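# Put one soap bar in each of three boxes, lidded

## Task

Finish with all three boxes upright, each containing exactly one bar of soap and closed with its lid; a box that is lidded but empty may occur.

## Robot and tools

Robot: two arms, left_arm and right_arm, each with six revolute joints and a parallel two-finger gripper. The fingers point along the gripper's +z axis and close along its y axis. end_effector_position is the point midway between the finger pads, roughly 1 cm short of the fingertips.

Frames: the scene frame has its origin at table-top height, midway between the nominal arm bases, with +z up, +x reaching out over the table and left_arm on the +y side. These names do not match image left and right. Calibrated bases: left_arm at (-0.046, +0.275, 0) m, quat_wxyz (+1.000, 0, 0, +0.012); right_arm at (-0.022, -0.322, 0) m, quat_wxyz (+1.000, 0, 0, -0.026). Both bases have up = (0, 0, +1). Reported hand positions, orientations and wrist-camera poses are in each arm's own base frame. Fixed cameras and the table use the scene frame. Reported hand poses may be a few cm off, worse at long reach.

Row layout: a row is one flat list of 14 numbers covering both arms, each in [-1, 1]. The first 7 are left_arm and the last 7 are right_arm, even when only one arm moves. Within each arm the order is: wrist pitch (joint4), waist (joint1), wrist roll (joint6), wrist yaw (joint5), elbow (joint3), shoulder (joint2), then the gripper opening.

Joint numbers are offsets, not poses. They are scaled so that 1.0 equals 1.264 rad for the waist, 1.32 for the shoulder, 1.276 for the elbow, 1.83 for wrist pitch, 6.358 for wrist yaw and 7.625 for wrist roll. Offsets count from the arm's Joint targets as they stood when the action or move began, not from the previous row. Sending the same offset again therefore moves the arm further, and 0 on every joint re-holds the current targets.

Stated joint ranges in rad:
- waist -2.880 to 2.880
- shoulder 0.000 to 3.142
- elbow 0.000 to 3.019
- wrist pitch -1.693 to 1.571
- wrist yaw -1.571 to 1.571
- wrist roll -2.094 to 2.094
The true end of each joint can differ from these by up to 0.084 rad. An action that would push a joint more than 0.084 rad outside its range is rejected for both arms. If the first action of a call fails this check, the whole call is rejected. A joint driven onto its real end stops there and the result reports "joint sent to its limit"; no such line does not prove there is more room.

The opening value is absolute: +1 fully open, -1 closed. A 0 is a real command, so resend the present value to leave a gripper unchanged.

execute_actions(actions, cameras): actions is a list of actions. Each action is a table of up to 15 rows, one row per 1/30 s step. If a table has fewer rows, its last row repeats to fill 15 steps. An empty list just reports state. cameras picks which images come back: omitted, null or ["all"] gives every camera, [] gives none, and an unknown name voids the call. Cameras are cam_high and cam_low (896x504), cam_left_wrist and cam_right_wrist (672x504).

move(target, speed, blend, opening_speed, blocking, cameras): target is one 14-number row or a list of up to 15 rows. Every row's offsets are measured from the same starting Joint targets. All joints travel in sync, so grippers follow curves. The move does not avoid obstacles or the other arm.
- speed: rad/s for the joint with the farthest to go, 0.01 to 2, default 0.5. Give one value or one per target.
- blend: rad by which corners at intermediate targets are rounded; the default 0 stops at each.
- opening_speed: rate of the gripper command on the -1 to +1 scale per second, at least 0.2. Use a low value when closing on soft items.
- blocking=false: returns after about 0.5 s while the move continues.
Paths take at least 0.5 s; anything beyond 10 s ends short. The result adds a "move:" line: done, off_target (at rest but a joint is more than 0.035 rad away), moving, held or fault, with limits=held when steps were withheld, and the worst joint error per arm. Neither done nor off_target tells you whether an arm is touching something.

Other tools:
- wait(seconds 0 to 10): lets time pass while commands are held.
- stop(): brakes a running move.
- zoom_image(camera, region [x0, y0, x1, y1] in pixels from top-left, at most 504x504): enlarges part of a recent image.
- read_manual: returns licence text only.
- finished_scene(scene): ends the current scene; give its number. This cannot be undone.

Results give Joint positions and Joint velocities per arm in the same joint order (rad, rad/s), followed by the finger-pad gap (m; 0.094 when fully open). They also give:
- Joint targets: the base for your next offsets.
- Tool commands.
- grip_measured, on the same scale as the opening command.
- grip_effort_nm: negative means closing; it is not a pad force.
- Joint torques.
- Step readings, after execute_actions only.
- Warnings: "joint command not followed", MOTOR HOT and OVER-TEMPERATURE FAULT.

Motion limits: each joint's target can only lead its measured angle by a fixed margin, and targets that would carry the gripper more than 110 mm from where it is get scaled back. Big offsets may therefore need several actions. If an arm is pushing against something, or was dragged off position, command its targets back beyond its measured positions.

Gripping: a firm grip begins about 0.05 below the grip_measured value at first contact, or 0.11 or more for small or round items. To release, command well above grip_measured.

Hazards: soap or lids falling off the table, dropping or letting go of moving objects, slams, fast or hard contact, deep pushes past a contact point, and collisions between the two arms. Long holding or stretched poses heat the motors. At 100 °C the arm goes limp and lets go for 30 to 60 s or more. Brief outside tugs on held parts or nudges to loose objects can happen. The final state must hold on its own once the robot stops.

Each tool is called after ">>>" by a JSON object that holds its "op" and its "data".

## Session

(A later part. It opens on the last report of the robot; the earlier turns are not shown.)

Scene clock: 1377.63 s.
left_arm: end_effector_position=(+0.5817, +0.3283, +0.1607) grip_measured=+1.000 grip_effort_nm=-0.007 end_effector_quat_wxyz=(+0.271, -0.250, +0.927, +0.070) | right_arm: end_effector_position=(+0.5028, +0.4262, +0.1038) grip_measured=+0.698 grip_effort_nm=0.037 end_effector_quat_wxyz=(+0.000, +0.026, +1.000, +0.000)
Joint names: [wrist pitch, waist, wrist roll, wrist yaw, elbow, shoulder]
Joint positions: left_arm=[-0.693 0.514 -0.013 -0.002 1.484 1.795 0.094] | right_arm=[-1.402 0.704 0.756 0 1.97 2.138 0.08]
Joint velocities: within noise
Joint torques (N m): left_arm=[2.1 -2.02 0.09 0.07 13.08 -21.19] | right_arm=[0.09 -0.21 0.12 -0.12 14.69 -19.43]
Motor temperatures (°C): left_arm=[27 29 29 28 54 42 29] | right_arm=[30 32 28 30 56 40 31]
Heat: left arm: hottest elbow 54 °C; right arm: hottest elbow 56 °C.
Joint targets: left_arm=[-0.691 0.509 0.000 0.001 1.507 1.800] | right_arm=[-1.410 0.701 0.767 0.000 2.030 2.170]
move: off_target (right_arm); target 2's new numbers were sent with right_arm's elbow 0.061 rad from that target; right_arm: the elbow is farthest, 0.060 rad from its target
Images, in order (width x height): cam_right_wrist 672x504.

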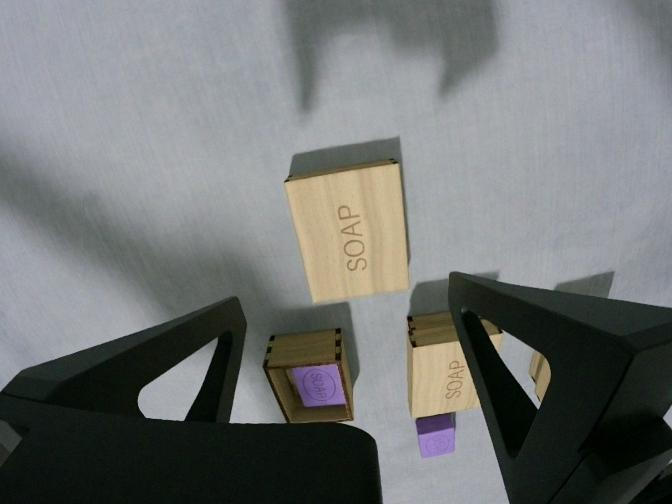

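>>> {"op": "move", "data": {"target": [[0,0,0,0,0,0,1,0.0781,0.0024,0.001,0,-0.134,0.0189,0.7],[0,0,0,0,0,0,1,0.1066,0.0024,0.001,0,-0.1575,0.0356,0.7]], "speed": [0.25,0.06], "cameras": ["cam_right_wrist"]}}

Scene clock: 1408.20 s.
left_arm: end_effector_position=(+0.5817, +0.3283, +0.1607) grip_measured=+1.000 grip_effort_nm=-0.007 end_effector_quat_wxyz=(+0.271, -0.250, +0.927, +0.070) | right_arm: end_effector_position=(+0.5008, +0.4245, +0.0265) grip_measured=+0.698 grip_effort_nm=0.037 end_effector_quat_wxyz=(+0.002, +0.030, +1.000, +0.002)
Joint names: [wrist pitch, waist, wrist roll, wrist yaw, elbow, shoulder]
Joint positions: left_arm=[-0.693 0.514 -0.013 -0.002 1.484 1.795 0.094] | right_arm=[-1.224 0.704 0.763 0 1.843 2.185 0.08]
Joint velocities: within noise
Joint torques (N m): left_arm=[2.1 -1.96 0.08 0.07 13.07 -21.19] | right_arm=[0.73 0.09 0.12 -0.12 8.05 -19.78]
Motor temperatures (°C): left_arm=[27 29 29 28 54 42 29] | right_arm=[30 32 28 30 59 38 31]
Heat: left arm: hottest elbow 54 °C; right arm: hottest elbow 59 °C.
Joint targets: left_arm=[-0.691 0.509 0.000 0.001 1.507 1.800] | right_arm=[-1.215 0.704 0.775 0.000 1.828 2.217]
move: done
Images, in order (width x height): cam_right_wrist 672x504.

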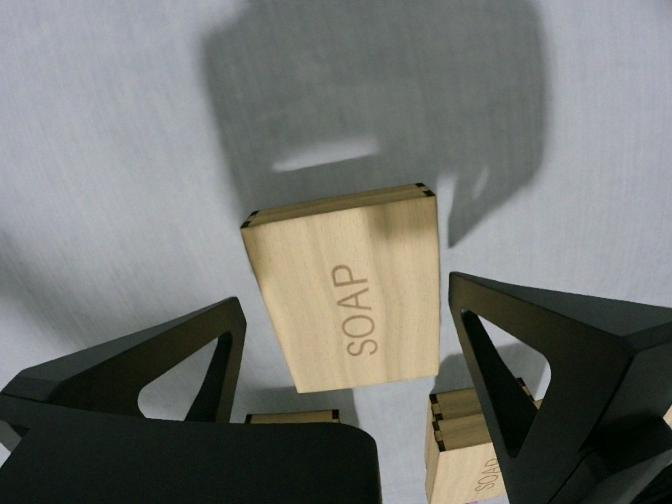

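>>> {"op": "move", "data": {"target": [[0,0,0,0,0,0,1,0.0038,0,0,0,0,0.0053,0.7],[0,0,0,0,0,0,1,0.0038,0,0,0,0,0.0053,0.12]], "speed": 0.05, "opening_speed": 0.3, "cameras": ["cam_right_wrist"]}}

Scene clock: 1421.63 s.
left_arm: end_effector_position=(+0.5817, +0.3283, +0.1607) grip_measured=+1.000 grip_effort_nm=-0.007 end_effector_quat_wxyz=(+0.271, -0.250, +0.927, +0.070) | right_arm: end_effector_position=(+0.5017, +0.4253, +0.0231) grip_measured=+0.318 grip_effort_nm=-1.072 end_effector_quat_wxyz=(+0.002, +0.030, +1.000, +0.002)
Joint names: [wrist pitch, waist, wrist roll, wrist yaw, elbow, shoulder]
Joint positions: left_arm=[-0.693 0.514 -0.013 -0.002 1.484 1.795 0.094] | right_arm=[-1.217 0.704 0.763 0 1.843 2.191 0.062]
Joint velocities: within noise
Joint torques (N m): left_arm=[2.1 -1.96 0.08 0.07 13.08 -21.25] | right_arm=[0.7 0.09 0.12 -0.12 8.02 -19.49]
Motor temperatures (°C): left_arm=[27 29 29 28 54 42 29] | right_arm=[30 32 28 30 54 39 31]
Heat: left arm: hottest elbow 54 °C; right arm: hottest elbow 54 °C.
Joint targets: left_arm=[-0.691 0.509 0.000 0.001 1.507 1.800] | right_arm=[-1.208 0.704 0.774 0.000 1.828 2.224]
move: done
Images, in order (width x height): cam_right_wrist 672x504.

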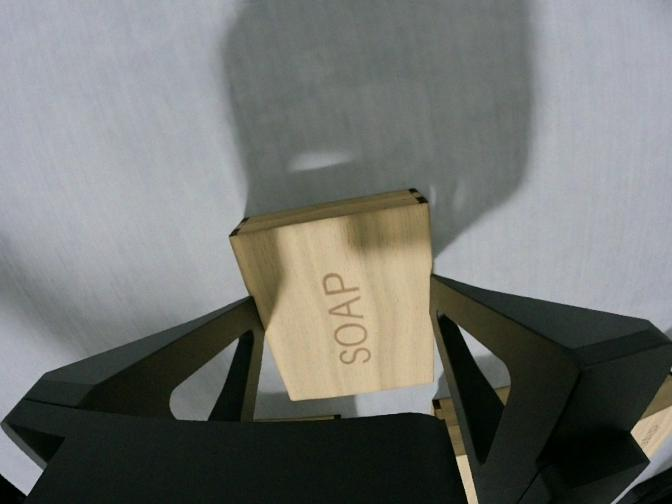

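>>> {"op": "move", "data": {"target": [[0,0,0,0,0,0,1,-0.0071,0,0,0,0.05,-0.0205,0.12],[0,0,0,0,0,0,1,-0.1268,0,0,0,0.1622,-0.0826,0.12],[0,0,0,0,0,0,1,-0.0437,0.1661,0.0249,0,-0.0987,-0.1848,0.12]], "speed": [0.1,0.2,0.4], "cameras": ["cam_right_wrist"]}}

>>> {"op": "zoom_image", "data": {"camera": "cam_right_wrist", "region": [200, 140, 480, 400]}}

Scene clock: 1444.90 s.
left_arm: end_effector_position=(+0.5817, +0.3283, +0.1607) grip_measured=+1.000 grip_effort_nm=-0.007 end_effector_quat_wxyz=(+0.271, -0.250, +0.927, +0.070) | right_arm: end_effector_position=(+0.3705, +0.4795, +0.0968) grip_measured=+0.317 grip_effort_nm=-1.072 end_effector_quat_wxyz=(-0.001, +0.019, +1.000, -0.002)
Joint names: [wrist pitch, waist, wrist roll, wrist yaw, elbow, shoulder]
Joint positions: left_arm=[-0.693 0.514 -0.013 -0.002 1.484 1.795 0.094] | right_arm=[-1.297 0.914 0.952 0 1.717 1.995 0.062]
Joint velocities: within noise
Joint torques (N m): left_arm=[2.1 -2.02 0.09 0.07 13.07 -21.25] | right_arm=[0.69 0.09 0.12 -0.11 8.2 -21.01]
Motor temperatures (°C): left_arm=[27 29 29 28 54 42 29] | right_arm=[30 32 28 30 51 41 32]
Heat: left arm: hottest elbow 54 °C; right arm: hottest elbow 51 °C.
Joint targets: left_arm=[-0.691 0.509 0.000 0.001 1.507 1.800] | right_arm=[-1.288 0.914 0.964 0.000 1.703 1.980]
move: done
Images, in order (width x height): cam_right_wrist 672x504.

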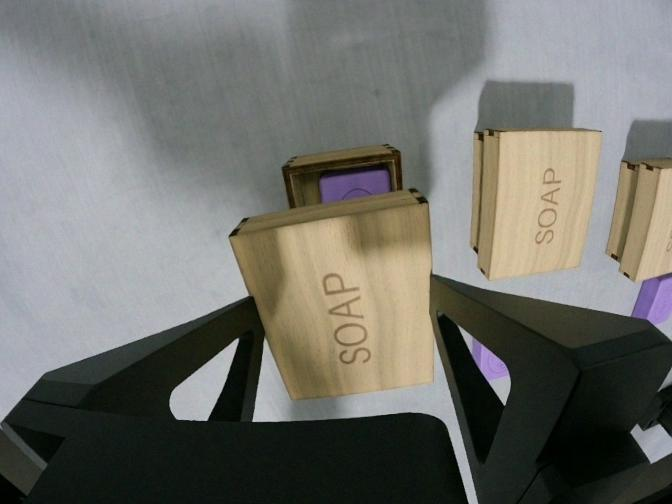

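Scaled by 1.800 from the camera's 672x504 image, which has a finer 960x720 frame.

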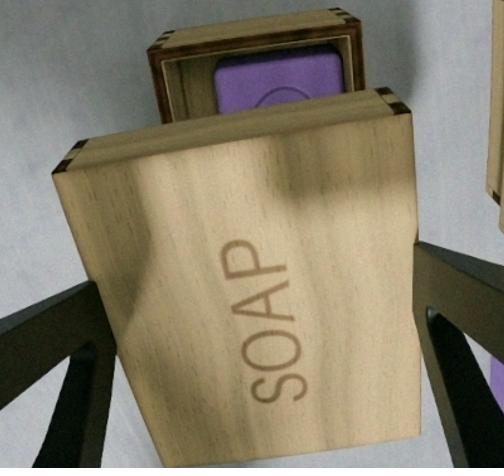

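>>> {"op": "move", "data": {"target": [0,0,0,0,0,0,1,0.0339,-0.0103,0.002,0,-0.0223,0.0477,0.12], "speed": 0.12, "cameras": ["cam_right_wrist","cam_low"]}}

>>> {"op": "zoom_image", "data": {"camera": "cam_right_wrist", "region": [200, 140, 480, 400]}}

>>> {"op": "zoom_image", "data": {"camera": "cam_low", "region": [480, 250, 560, 320]}}

Scene clock: 1491.50 s.
left_arm: end_effector_position=(+0.5817, +0.3283, +0.1607) grip_measured=+1.000 grip_effort_nm=-0.012 end_effector_quat_wxyz=(+0.271, -0.250, +0.927, +0.070) | right_arm: end_effector_position=(+0.3753, +0.4799, +0.0725) grip_measured=+0.317 grip_effort_nm=-1.082 end_effector_quat_wxyz=(+0.001, +0.030, +1.000, +0.002)
Joint names: [wrist pitch, waist, wrist roll, wrist yaw, elbow, shoulder]
Joint positions: left_arm=[-0.693 0.514 -0.013 -0.002 1.484 1.795 0.094] | right_arm=[-1.234 0.908 0.968 0 1.687 2.018 0.062]
Joint velocities: within noise
Joint torques (N m): left_arm=[2.1 -1.96 0.08 0.07 13.08 -21.25] | right_arm=[0.65 -0.5 0.15 -0.11 8.34 -18.2]
Motor temperatures (°C): left_arm=[27 28 29 28 54 42 29] | right_arm=[30 32 28 30 48 43 32]
Heat: left arm: hottest elbow 54 °C; right arm: hottest elbow 48 °C.
Joint targets: left_arm=[-0.691 0.509 0.000 0.001 1.507 1.800] | right_arm=[-1.226 0.901 0.980 0.000 1.674 2.043]
move: done
Images, in order (width x height): cam_low 896x504, cam_right_wrist 672x504.

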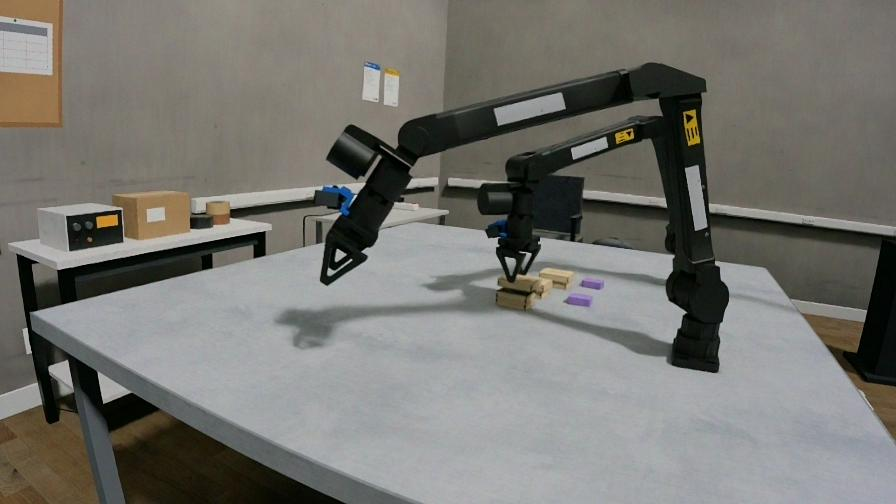

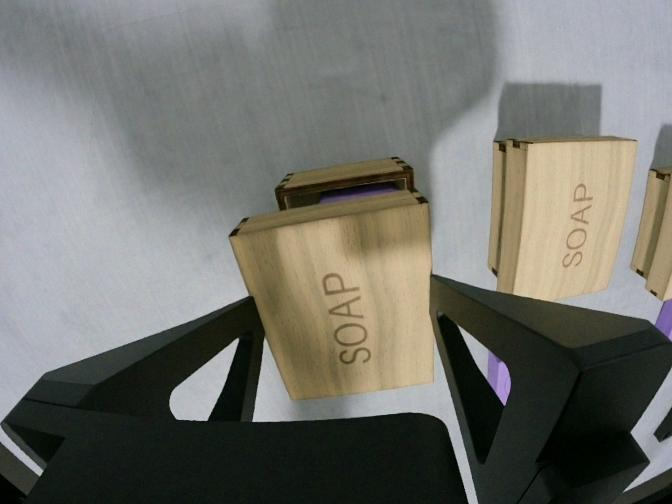

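Scaled by 1.800 from the camera's 672x504 image, which has a finer 960x720 frame.

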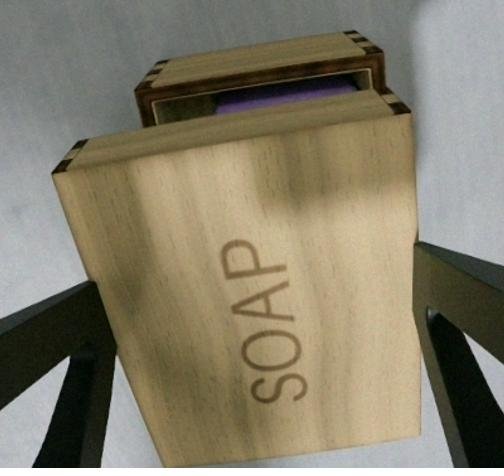

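Scaled by 6.300 from the camera's 896x504 image, which has a finer 1280x720 frame.

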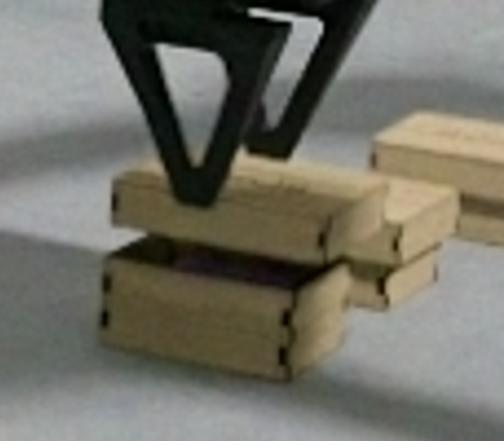

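>>> {"op": "move", "data": {"target": [0,0,0,0,0,0,1,0.0161,-0.0047,0.0005,0,-0.0181,0.0048,0.12], "speed": 0.08, "cameras": ["cam_right_wrist","cam_low"]}}

>>> {"op": "zoom_image", "data": {"camera": "cam_right_wrist", "region": [200, 140, 480, 400]}}

>>> {"op": "zoom_image", "data": {"camera": "cam_low", "region": [480, 250, 560, 320]}}

Scene clock: 1526.57 s.
left_arm: end_effector_position=(+0.5817, +0.3283, +0.1607) grip_measured=+1.000 grip_effort_nm=-0.002 end_effector_quat_wxyz=(+0.271, -0.250, +0.927, +0.070) | right_arm: end_effector_position=(+0.3774, +0.4770, +0.0637) grip_measured=+0.317 grip_effort_nm=-1.077 end_effector_quat_wxyz=(+0.003, +0.035, +0.999, +0.004)
Joint names: [wrist pitch, waist, wrist roll, wrist yaw, elbow, shoulder]
Joint positions: left_arm=[-0.693 0.514 -0.013 -0.002 1.484 1.795 0.094] | right_arm=[-1.205 0.902 0.972 0 1.665 2.02 0.062]
Joint velocities: within noise
Joint torques (N m): left_arm=[2.1 -1.96 0.09 0.07 13.08 -21.25] | right_arm=[0.7 -0.62 0.11 -0.11 7.99 -17.55]
Motor temperatures (°C): left_arm=[27 28 29 28 54 42 29] | right_arm=[30 32 28 30 46 42 32]
Heat: left arm: hottest elbow 54 °C; right arm: hottest elbow 46 °C.
Joint targets: left_arm=[-0.691 0.509 0.000 0.001 1.507 1.800] | right_arm=[-1.197 0.895 0.984 0.000 1.651 2.050]
move: done
Images, in order (width x height): cam_low 896x504, cam_right_wrist 672x504.

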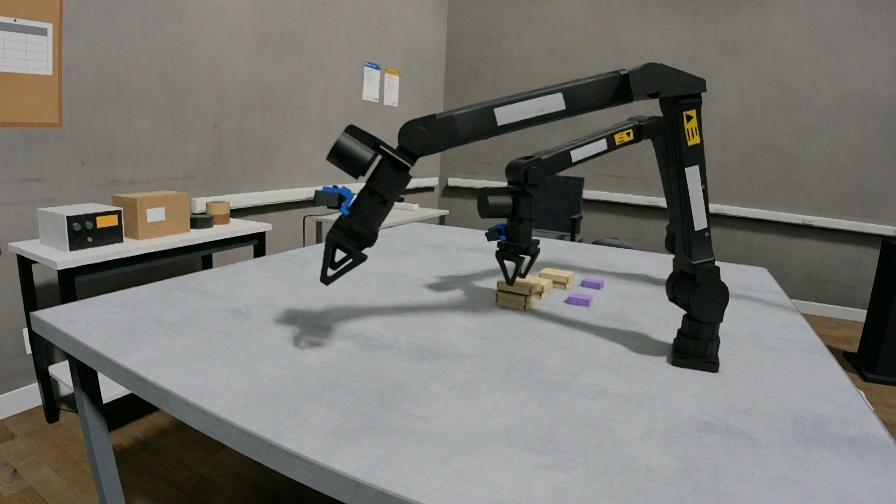

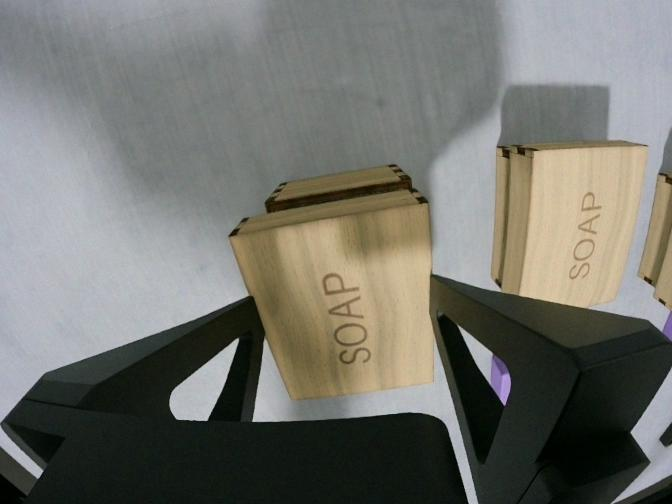

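Scaled by 1.800 from the camera's 672x504 image, which has a finer 960x720 frame.

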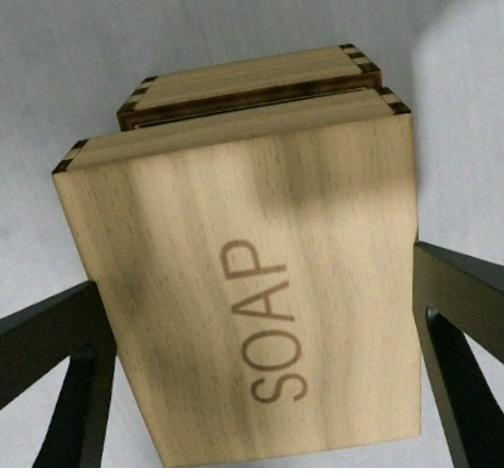

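Scaled by 6.300 from the camera's 896x504 image, which has a finer 1280x720 frame.

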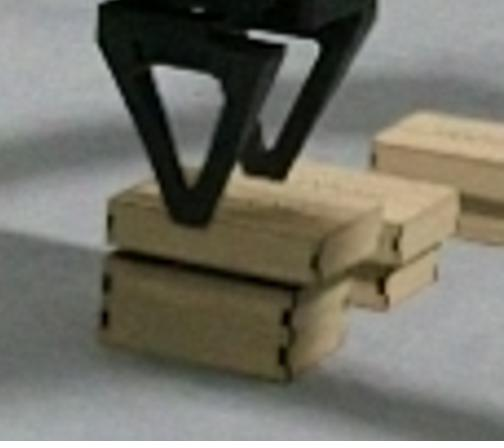

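>>> {"op": "zoom_image", "data": {"camera": "cam_low", "region": [490, 268, 560, 313]}}

>>> {"op": "zoom_image", "data": {"camera": "cam_high", "region": [370, 200, 450, 250]}}

Scaled by 7.200 from the camera's 896x504 image, which has a finer 1280x720 frame.

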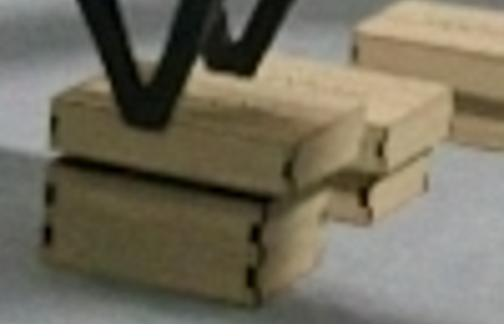

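This scene's latest camera images include none from cam_high. They are from: cam_low, cam_right_wrist. cam_high's image comes with the result of a call that names it in "cameras".

>>> {"op": "move", "data": {"target": [[0,0,0,0,0,0,1,-0.029,-0.0063,0,0,0.0729,-0.0227,0.12],[0,0,0,0,0,0,1,-0.0033,-0.0063,0,0,0.0102,0.0121,0.12]], "speed": 0.08, "cameras": ["cam_right_wrist","cam_low"]}}

>>> {"op": "zoom_image", "data": {"camera": "cam_right_wrist", "region": [200, 140, 480, 400]}}

>>> {"op": "zoom_image", "data": {"camera": "cam_low", "region": [490, 268, 560, 313]}}

Scene clock: 1600.43 s.
left_arm: end_effector_position=(+0.5817, +0.3283, +0.1607) grip_measured=+1.000 grip_effort_nm=-0.002 end_effector_quat_wxyz=(+0.271, -0.250, +0.927, +0.070) | right_arm: end_effector_position=(+0.3826, +0.4760, +0.0583) grip_measured=+0.317 grip_effort_nm=-1.077 end_effector_quat_wxyz=(+0.000, +0.039, +0.999, +0.001)
Joint names: [wrist pitch, waist, wrist roll, wrist yaw, elbow, shoulder]
Joint positions: left_arm=[-0.693 0.514 -0.013 -0.002 1.484 1.795 0.094] | right_arm=[-1.211 0.894 0.972 0 1.678 2.037 0.062]
Joint velocities: within noise
Joint torques (N m): left_arm=[2.1 -1.96 0.09 0.07 13.08 -21.25] | right_arm=[0.66 -0.62 0.12 -0.11 7.98 -18.08]
Motor temperatures (°C): left_arm=[27 28 29 28 54 42 29] | right_arm=[30 32 28 30 45 39 33]
Heat: left arm: hottest elbow 54 °C; right arm: hottest elbow 45 °C.
Joint targets: left_arm=[-0.691 0.509 0.000 0.001 1.507 1.800] | right_arm=[-1.203 0.886 0.983 0.000 1.664 2.066]
move: done
Images, in order (width x height): cam_low 896x504, cam_right_wrist 672x504.

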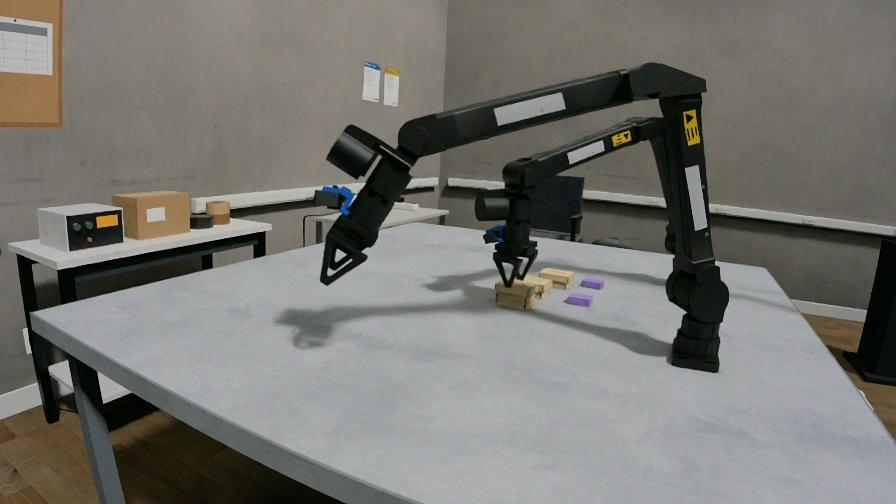

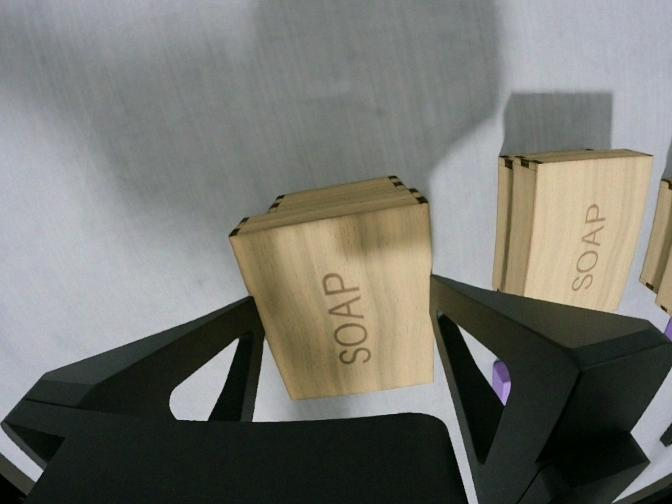

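Scaled by 1.800 from the camera's 672x504 image, which has a finer 960x720 frame.

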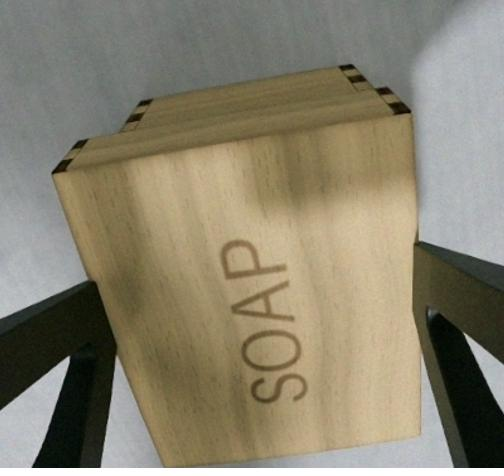

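Scaled by 7.200 from the camera's 896x504 image, which has a finer 1280x720 frame.

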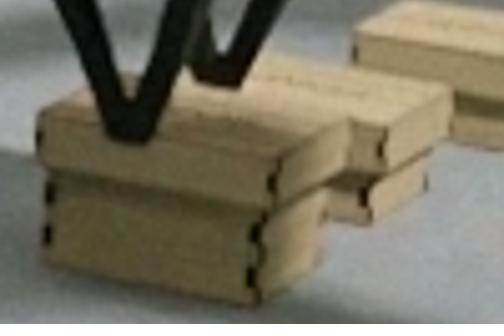

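>>> {"op": "move", "data": {"target": [0,0,0,0,0,0,1,0.0146,0,0,0,-0.0126,0.0083,0.12], "speed": 0.03, "cameras": ["cam_right_wrist","cam_low"]}}

>>> {"op": "zoom_image", "data": {"camera": "cam_low", "region": [490, 268, 560, 313]}}

Scene clock: 1614.53 s.
left_arm: end_effector_position=(+0.5817, +0.3283, +0.1607) grip_measured=+1.000 grip_effort_nm=-0.012 end_effector_quat_wxyz=(+0.271, -0.250, +0.927, +0.070) | right_arm: end_effector_position=(+0.3829, +0.4765, +0.0572) grip_measured=+0.317 grip_effort_nm=-1.077 end_effector_quat_wxyz=(+0.002, +0.039, +0.999, +0.002)
Joint names: [wrist pitch, waist, wrist roll, wrist yaw, elbow, shoulder]
Joint positions: left_arm=[-0.693 0.514 -0.013 -0.002 1.484 1.795 0.094] | right_arm=[-1.204 0.894 0.972 0 1.675 2.037 0.062]
Joint velocities: within noise
Joint torques (N m): left_arm=[2.1 -1.96 0.08 0.08 13.08 -21.25] | right_arm=[1.43 -0.67 0.12 -0.11 6.89 -17.08]
Motor temperatures (°C): left_arm=[27 28 29 28 55 42 29] | right_arm=[30 32 28 30 46 40 33]
Heat: left arm: hottest elbow 55 °C; right arm: hottest elbow 46 °C.
Joint targets: left_arm=[-0.691 0.509 0.000 0.001 1.507 1.800] | right_arm=[-1.176 0.887 0.983 0.000 1.648 2.077]
move: off_target (right_arm); right_arm: the shoulder is farthest, 0.040 rad from its target
Images, in order (width x height): cam_low 896x504, cam_right_wrist 672x504.

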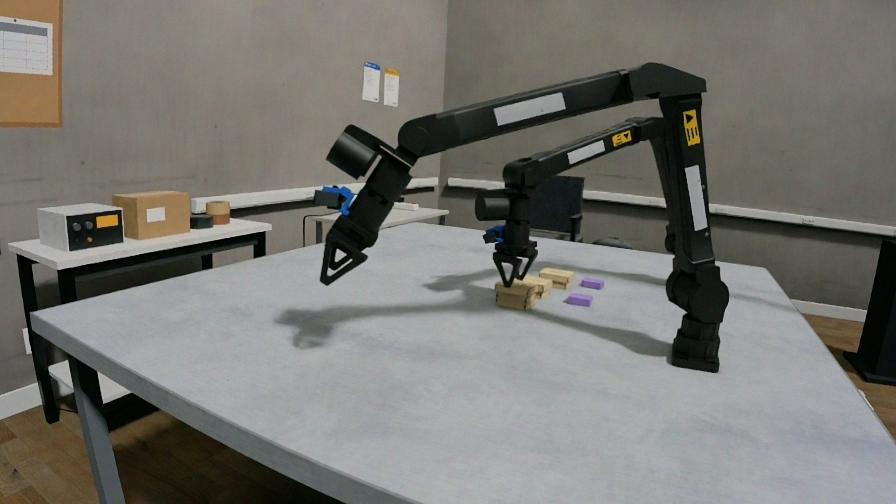

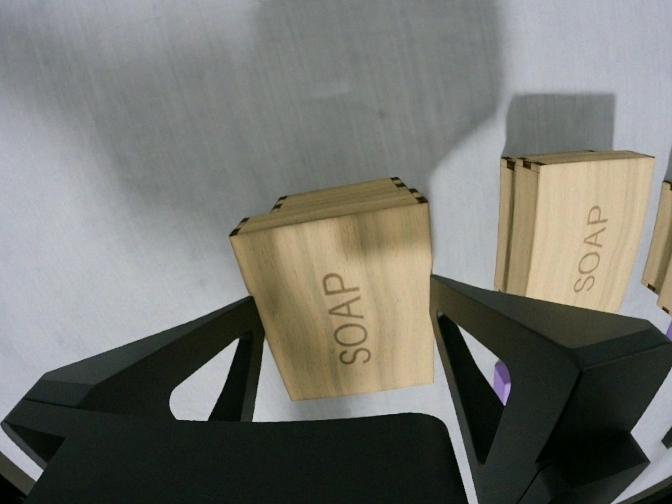

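Scaled by 7.200 from the camera's 896x504 image, which has a finer 1280x720 frame.

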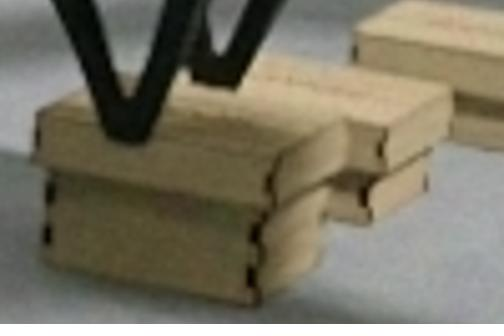

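>>> {"op": "move", "data": {"target": [[0,0,0,0,0,0,1,-0.0404,0.0111,0,0,0.0752,-0.0432,0.12],[0,0,0,0,0,0,1,-0.0194,0.0111,0,0,0.0172,-0.0106,0.12],[0,0,0,0,0,0,1,-0.0052,0.0111,0,0,0.0051,-0.0027,0.12]], "speed": [0.08,0.08,0.03], "cameras": ["cam_right_wrist","cam_low"]}}

>>> {"op": "zoom_image", "data": {"camera": "cam_low", "region": [490, 268, 560, 313]}}

Scene clock: 1648.23 s.
left_arm: end_effector_position=(+0.5817, +0.3283, +0.1607) grip_measured=+1.000 grip_effort_nm=-0.007 end_effector_quat_wxyz=(+0.271, -0.250, +0.927, +0.070) | right_arm: end_effector_position=(+0.3833, +0.4770, +0.0579) grip_measured=+0.317 grip_effort_nm=-1.072 end_effector_quat_wxyz=(+0.002, +0.039, +0.999, +0.003)
Joint names: [wrist pitch, waist, wrist roll, wrist yaw, elbow, shoulder]
Joint positions: left_arm=[-0.693 0.514 -0.013 -0.002 1.484 1.795 0.094] | right_arm=[-1.202 0.894 0.972 0 1.676 2.036 0.062]
Joint velocities: within noise
Joint torques (N m): left_arm=[2.1 -2.02 0.09 0.07 13.07 -21.25] | right_arm=[1.01 0.62 0.12 -0.11 7.36 -17.32]
Motor temperatures (°C): left_arm=[27 28 29 28 55 42 29] | right_arm=[30 32 28 30 45 40 33]
Heat: left arm: hottest elbow 55 °C; right arm: hottest elbow 45 °C.
Joint targets: left_arm=[-0.691 0.509 0.000 0.001 1.507 1.800] | right_arm=[-1.185 0.901 0.983 0.000 1.654 2.073]
move: off_target (right_arm); right_arm: the shoulder is farthest, 0.037 rad from its target
Images, in order (width x height): cam_low 896x504, cam_right_wrist 672x504.

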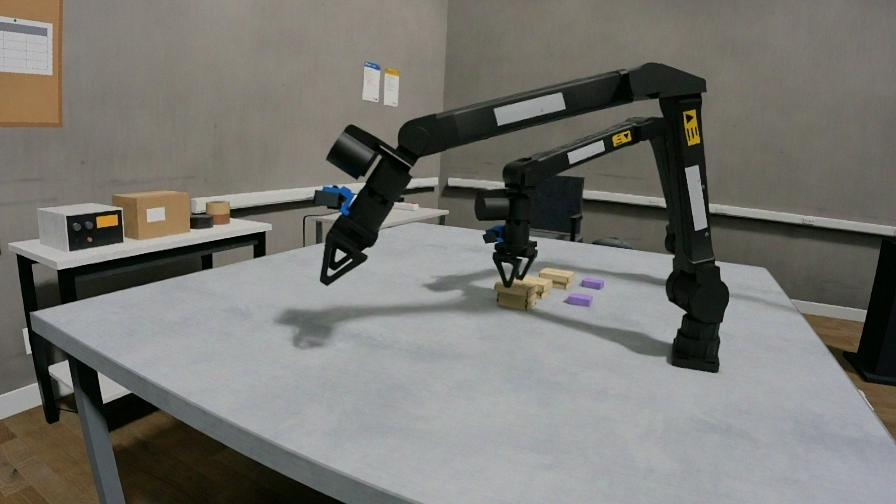

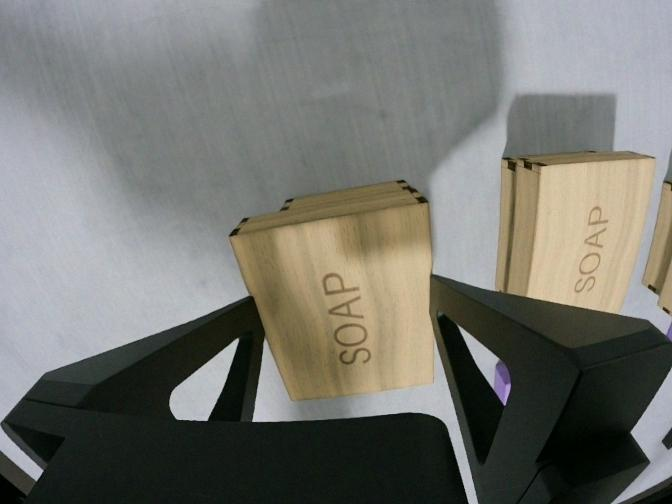

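Scaled by 7.200 from the camera's 896x504 image, which has a finer 1280x720 frame.

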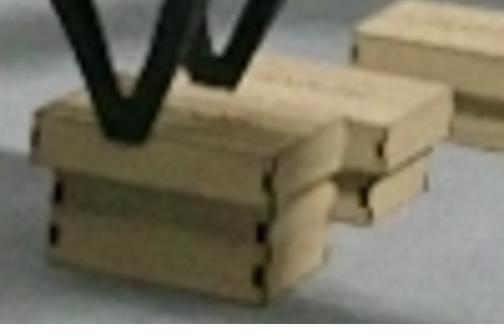

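>>> {"op": "move", "data": {"target": [[0,0,0,0,0,0,1,0,0,0,0,0.047,0,0.12],[0,0,0,0,0,0,1,-0.0284,0,0,0,0.0705,-0.0379,0.12],[0,0,0,0,0,0,1,-0.0101,0.0036,0,0,0.0047,-0.0095,0.12]], "speed": [0.08,0.08,0.05], "cameras": ["cam_right_wrist","cam_low"]}}

>>> {"op": "zoom_image", "data": {"camera": "cam_low", "region": [490, 268, 560, 313]}}

>>> {"op": "zoom_image", "data": {"camera": "cam_right_wrist", "region": [200, 140, 480, 400]}}

Scene clock: 1671.27 s.
left_arm: end_effector_position=(+0.5817, +0.3283, +0.1607) grip_measured=+1.000 grip_effort_nm=-0.012 end_effector_quat_wxyz=(+0.271, -0.250, +0.927, +0.070) | right_arm: end_effector_position=(+0.3803, +0.4765, +0.0581) grip_measured=+0.317 grip_effort_nm=-1.077 end_effector_quat_wxyz=(-0.001, +0.037, +0.999, +0.000)
Joint names: [wrist pitch, waist, wrist roll, wrist yaw, elbow, shoulder]
Joint positions: left_arm=[-0.693 0.514 -0.013 -0.002 1.484 1.795 0.094] | right_arm=[-1.212 0.898 0.973 0 1.676 2.036 0.062]
Joint velocities: within noise
Joint torques (N m): left_arm=[2.11 -1.96 0.09 0.07 13.09 -21.19] | right_arm=[0.66 0.79 0.11 -0.11 7.8 -18.55]
Motor temperatures (°C): left_arm=[27 28 29 28 55 42 29] | right_arm=[30 32 28 30 45 40 33]
Heat: left arm: hottest elbow 55 °C; right arm: hottest elbow 45 °C.
Joint targets: left_arm=[-0.691 0.509 0.000 0.001 1.507 1.800] | right_arm=[-1.204 0.905 0.984 0.000 1.660 2.060]
move: done
Images, in order (width x height): cam_low 896x504, cam_right_wrist 672x504.

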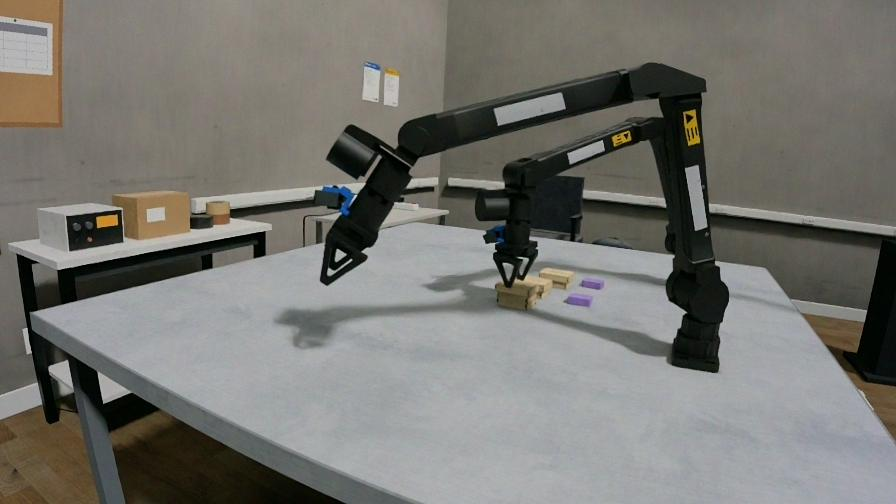

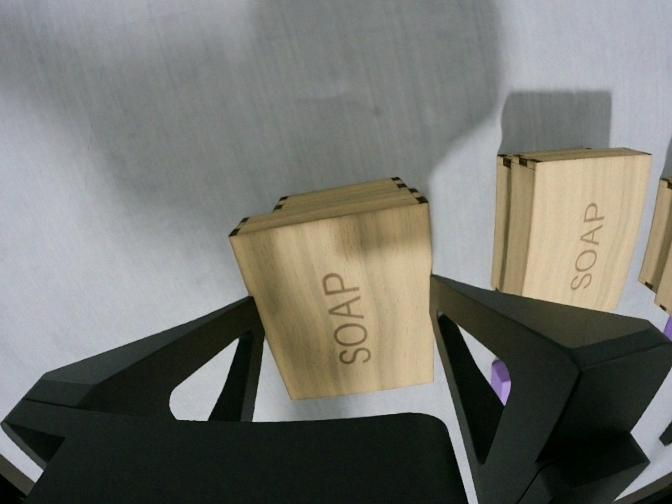

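Scaled by 7.200 from the camera's 896x504 image, which has a finer 1280x720 frame.

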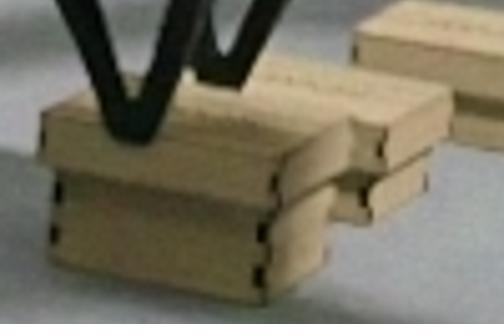

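Scaled by 1.800 from the camera's 672x504 image, which has a finer 960x720 frame.

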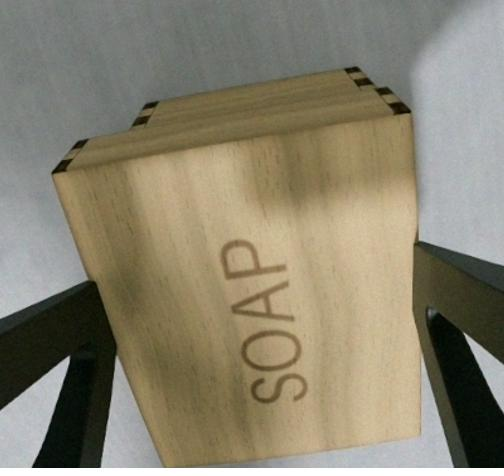

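>>> {"op": "move", "data": {"target": [0,0,0,0,0,0,1,0.0165,0,0,0,-0.0149,0.0083,0.12], "speed": 0.03, "cameras": ["cam_right_wrist","cam_low"]}}

>>> {"op": "zoom_image", "data": {"camera": "cam_low", "region": [490, 268, 560, 313]}}

>>> {"op": "zoom_image", "data": {"camera": "cam_right_wrist", "region": [200, 140, 480, 400]}}

Scene clock: 1686.33 s.
left_arm: end_effector_position=(+0.5817, +0.3283, +0.1607) grip_measured=+1.000 grip_effort_nm=-0.007 end_effector_quat_wxyz=(+0.271, -0.250, +0.927, +0.070) | right_arm: end_effector_position=(+0.3802, +0.4765, +0.0569) grip_measured=+0.317 grip_effort_nm=-1.077 end_effector_quat_wxyz=(+0.001, +0.037, +0.999, +0.000)
Joint names: [wrist pitch, waist, wrist roll, wrist yaw, elbow, shoulder]
Joint positions: left_arm=[-0.693 0.514 -0.013 -0.002 1.484 1.795 0.094] | right_arm=[-1.205 0.898 0.973 0.001 1.672 2.035 0.062]
Joint velocities: within noise
Joint torques (N m): left_arm=[2.1 -1.96 0.08 0.07 13.08 -21.19] | right_arm=[1.42 0.73 0.11 -0.16 6.8 -17.79]
Motor temperatures (°C): left_arm=[27 28 29 28 55 42 29] | right_arm=[30 32 28 30 45 40 33]
Heat: left arm: hottest elbow 55 °C; right arm: hottest elbow 45 °C.
Joint targets: left_arm=[-0.691 0.509 0.000 0.001 1.507 1.800] | right_arm=[-1.174 0.905 0.984 0.000 1.641 2.071]
move: off_target (right_arm); right_arm: the shoulder is farthest, 0.036 rad from its target
Images, in order (width x height): cam_low 896x504, cam_right_wrist 672x504.

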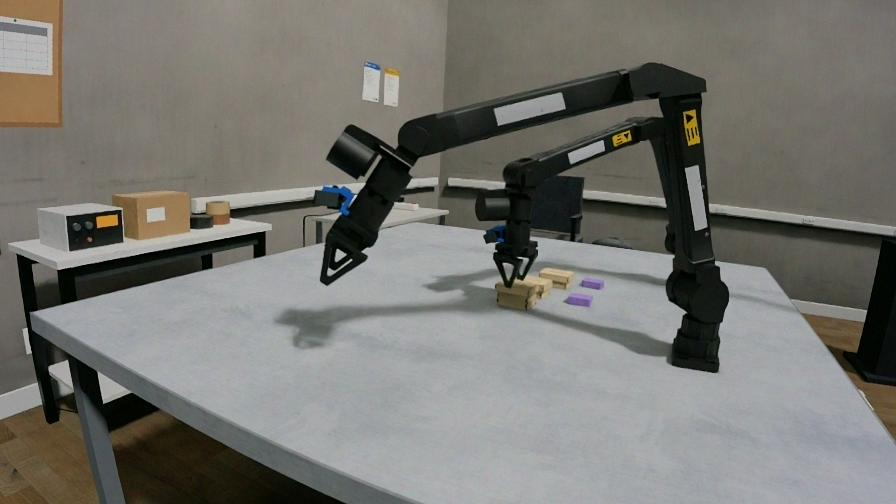

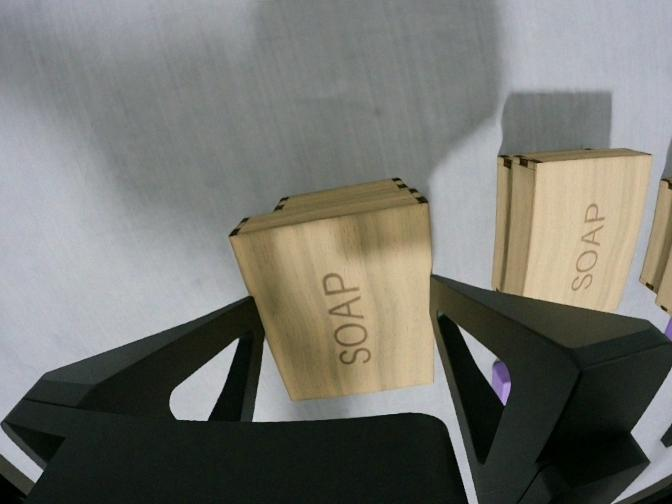

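Scaled by 7.200 from the camera's 896x504 image, which has a finer 1280x720 frame.

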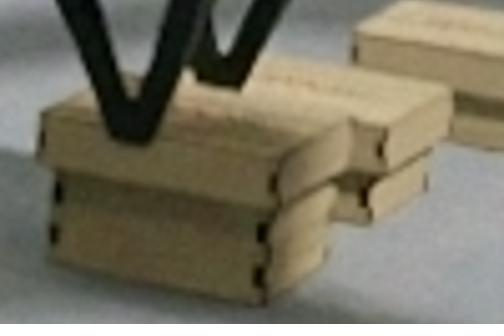

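Scaled by 1.800 from the camera's 672x504 image, which has a finer 960x720 frame.

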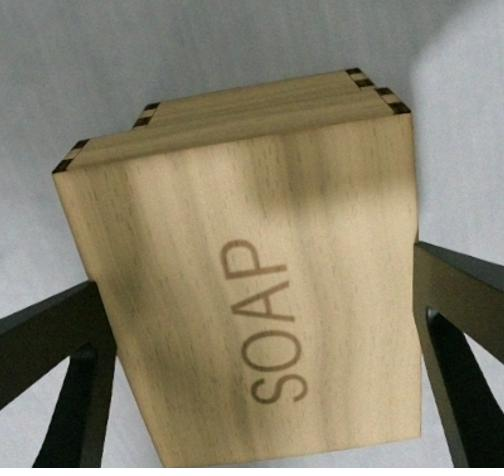

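>>> {"op": "zoom_image", "data": {"camera": "cam_low", "region": [520, 275, 555, 300]}}

>>> {"op": "zoom_image", "data": {"camera": "cam_low", "region": [492, 278, 542, 313]}}

Scaled by 14.400 from the camera's 896x504 image, which has a finer 1280x720 frame.

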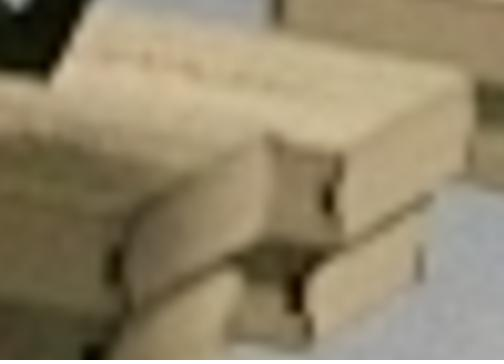

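Scaled by 10.080 from the camera's 896x504 image, which has a finer 1280x720 frame.

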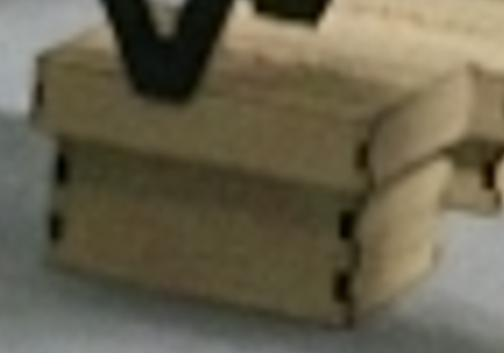

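>>> {"op": "move", "data": {"target": [[0,0,0,0,0,0,1,0,0,0,0,0.0486,0,0.12],[0,0,0,0,0,0,1,-0.0344,0,0,0,0.0807,-0.0364,0.12],[0,0,0,0,0,0,1,-0.0153,0,0,0,0.0102,-0.0114,0.12],[0,0,0,0,0,0,1,0.0011,0,0,0,-0.0047,-0.003,0.12]], "speed": [0.08,0.08,0.05,0.03], "cameras": ["cam_right_wrist","cam_low"]}}

>>> {"op": "zoom_image", "data": {"camera": "cam_low", "region": [492, 278, 542, 313]}}

>>> {"op": "zoom_image", "data": {"camera": "cam_right_wrist", "region": [200, 140, 480, 400]}}

Scene clock: 1737.20 s.
left_arm: end_effector_position=(+0.5817, +0.3283, +0.1607) grip_measured=+1.000 grip_effort_nm=-0.012 end_effector_quat_wxyz=(+0.271, -0.250, +0.927, +0.070) | right_arm: end_effector_position=(+0.3801, +0.4763, +0.0569) grip_measured=+0.317 grip_effort_nm=-1.077 end_effector_quat_wxyz=(+0.002, +0.037, +0.999, +0.002)
Joint names: [wrist pitch, waist, wrist roll, wrist yaw, elbow, shoulder]
Joint positions: left_arm=[-0.693 0.514 -0.013 -0.002 1.484 1.795 0.094] | right_arm=[-1.2 0.898 0.973 0.001 1.667 2.032 0.062]
Joint velocities: within noise
Joint torques (N m): left_arm=[2.11 -1.96 0.08 0.08 13.08 -21.19] | right_arm=[1.29 0.73 0.11 -0.17 6.58 -17.44]
Motor temperatures (°C): left_arm=[27 28 29 28 55 42 29] | right_arm=[30 32 28 30 45 37 33]
Heat: left arm: hottest elbow 55 °C; right arm: hottest elbow 45 °C.
Joint targets: left_arm=[-0.691 0.509 0.000 0.001 1.507 1.800] | right_arm=[-1.172 0.905 0.984 0.000 1.635 2.067]
move: done
Images, in order (width x height): cam_low 896x504, cam_right_wrist 672x504.

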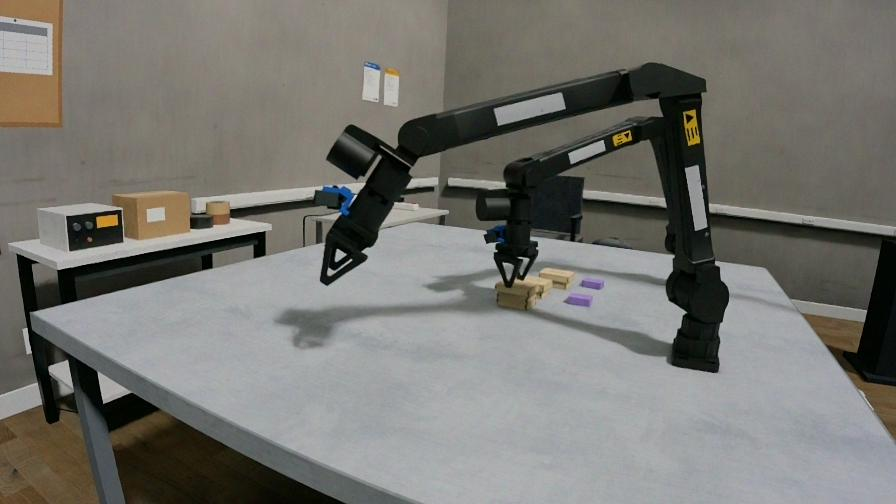

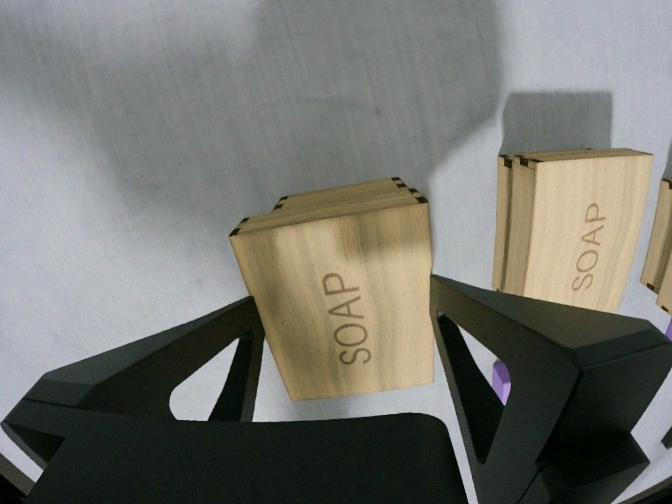

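Scaled by 10.080 from the camera's 896x504 image, which has a finer 1280x720 frame.

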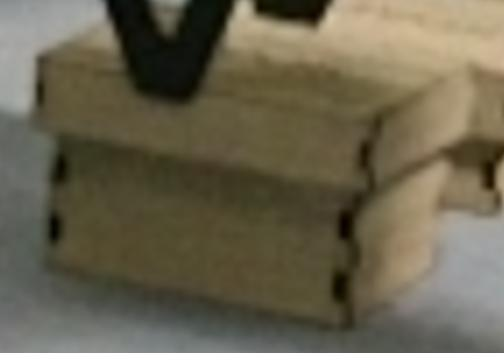

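Scaled by 1.800 from the camera's 672x504 image, which has a finer 960x720 frame.

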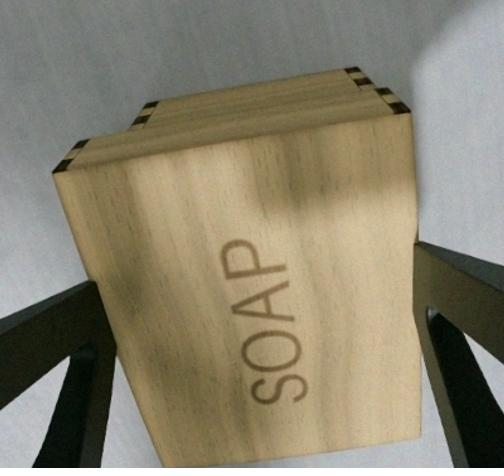

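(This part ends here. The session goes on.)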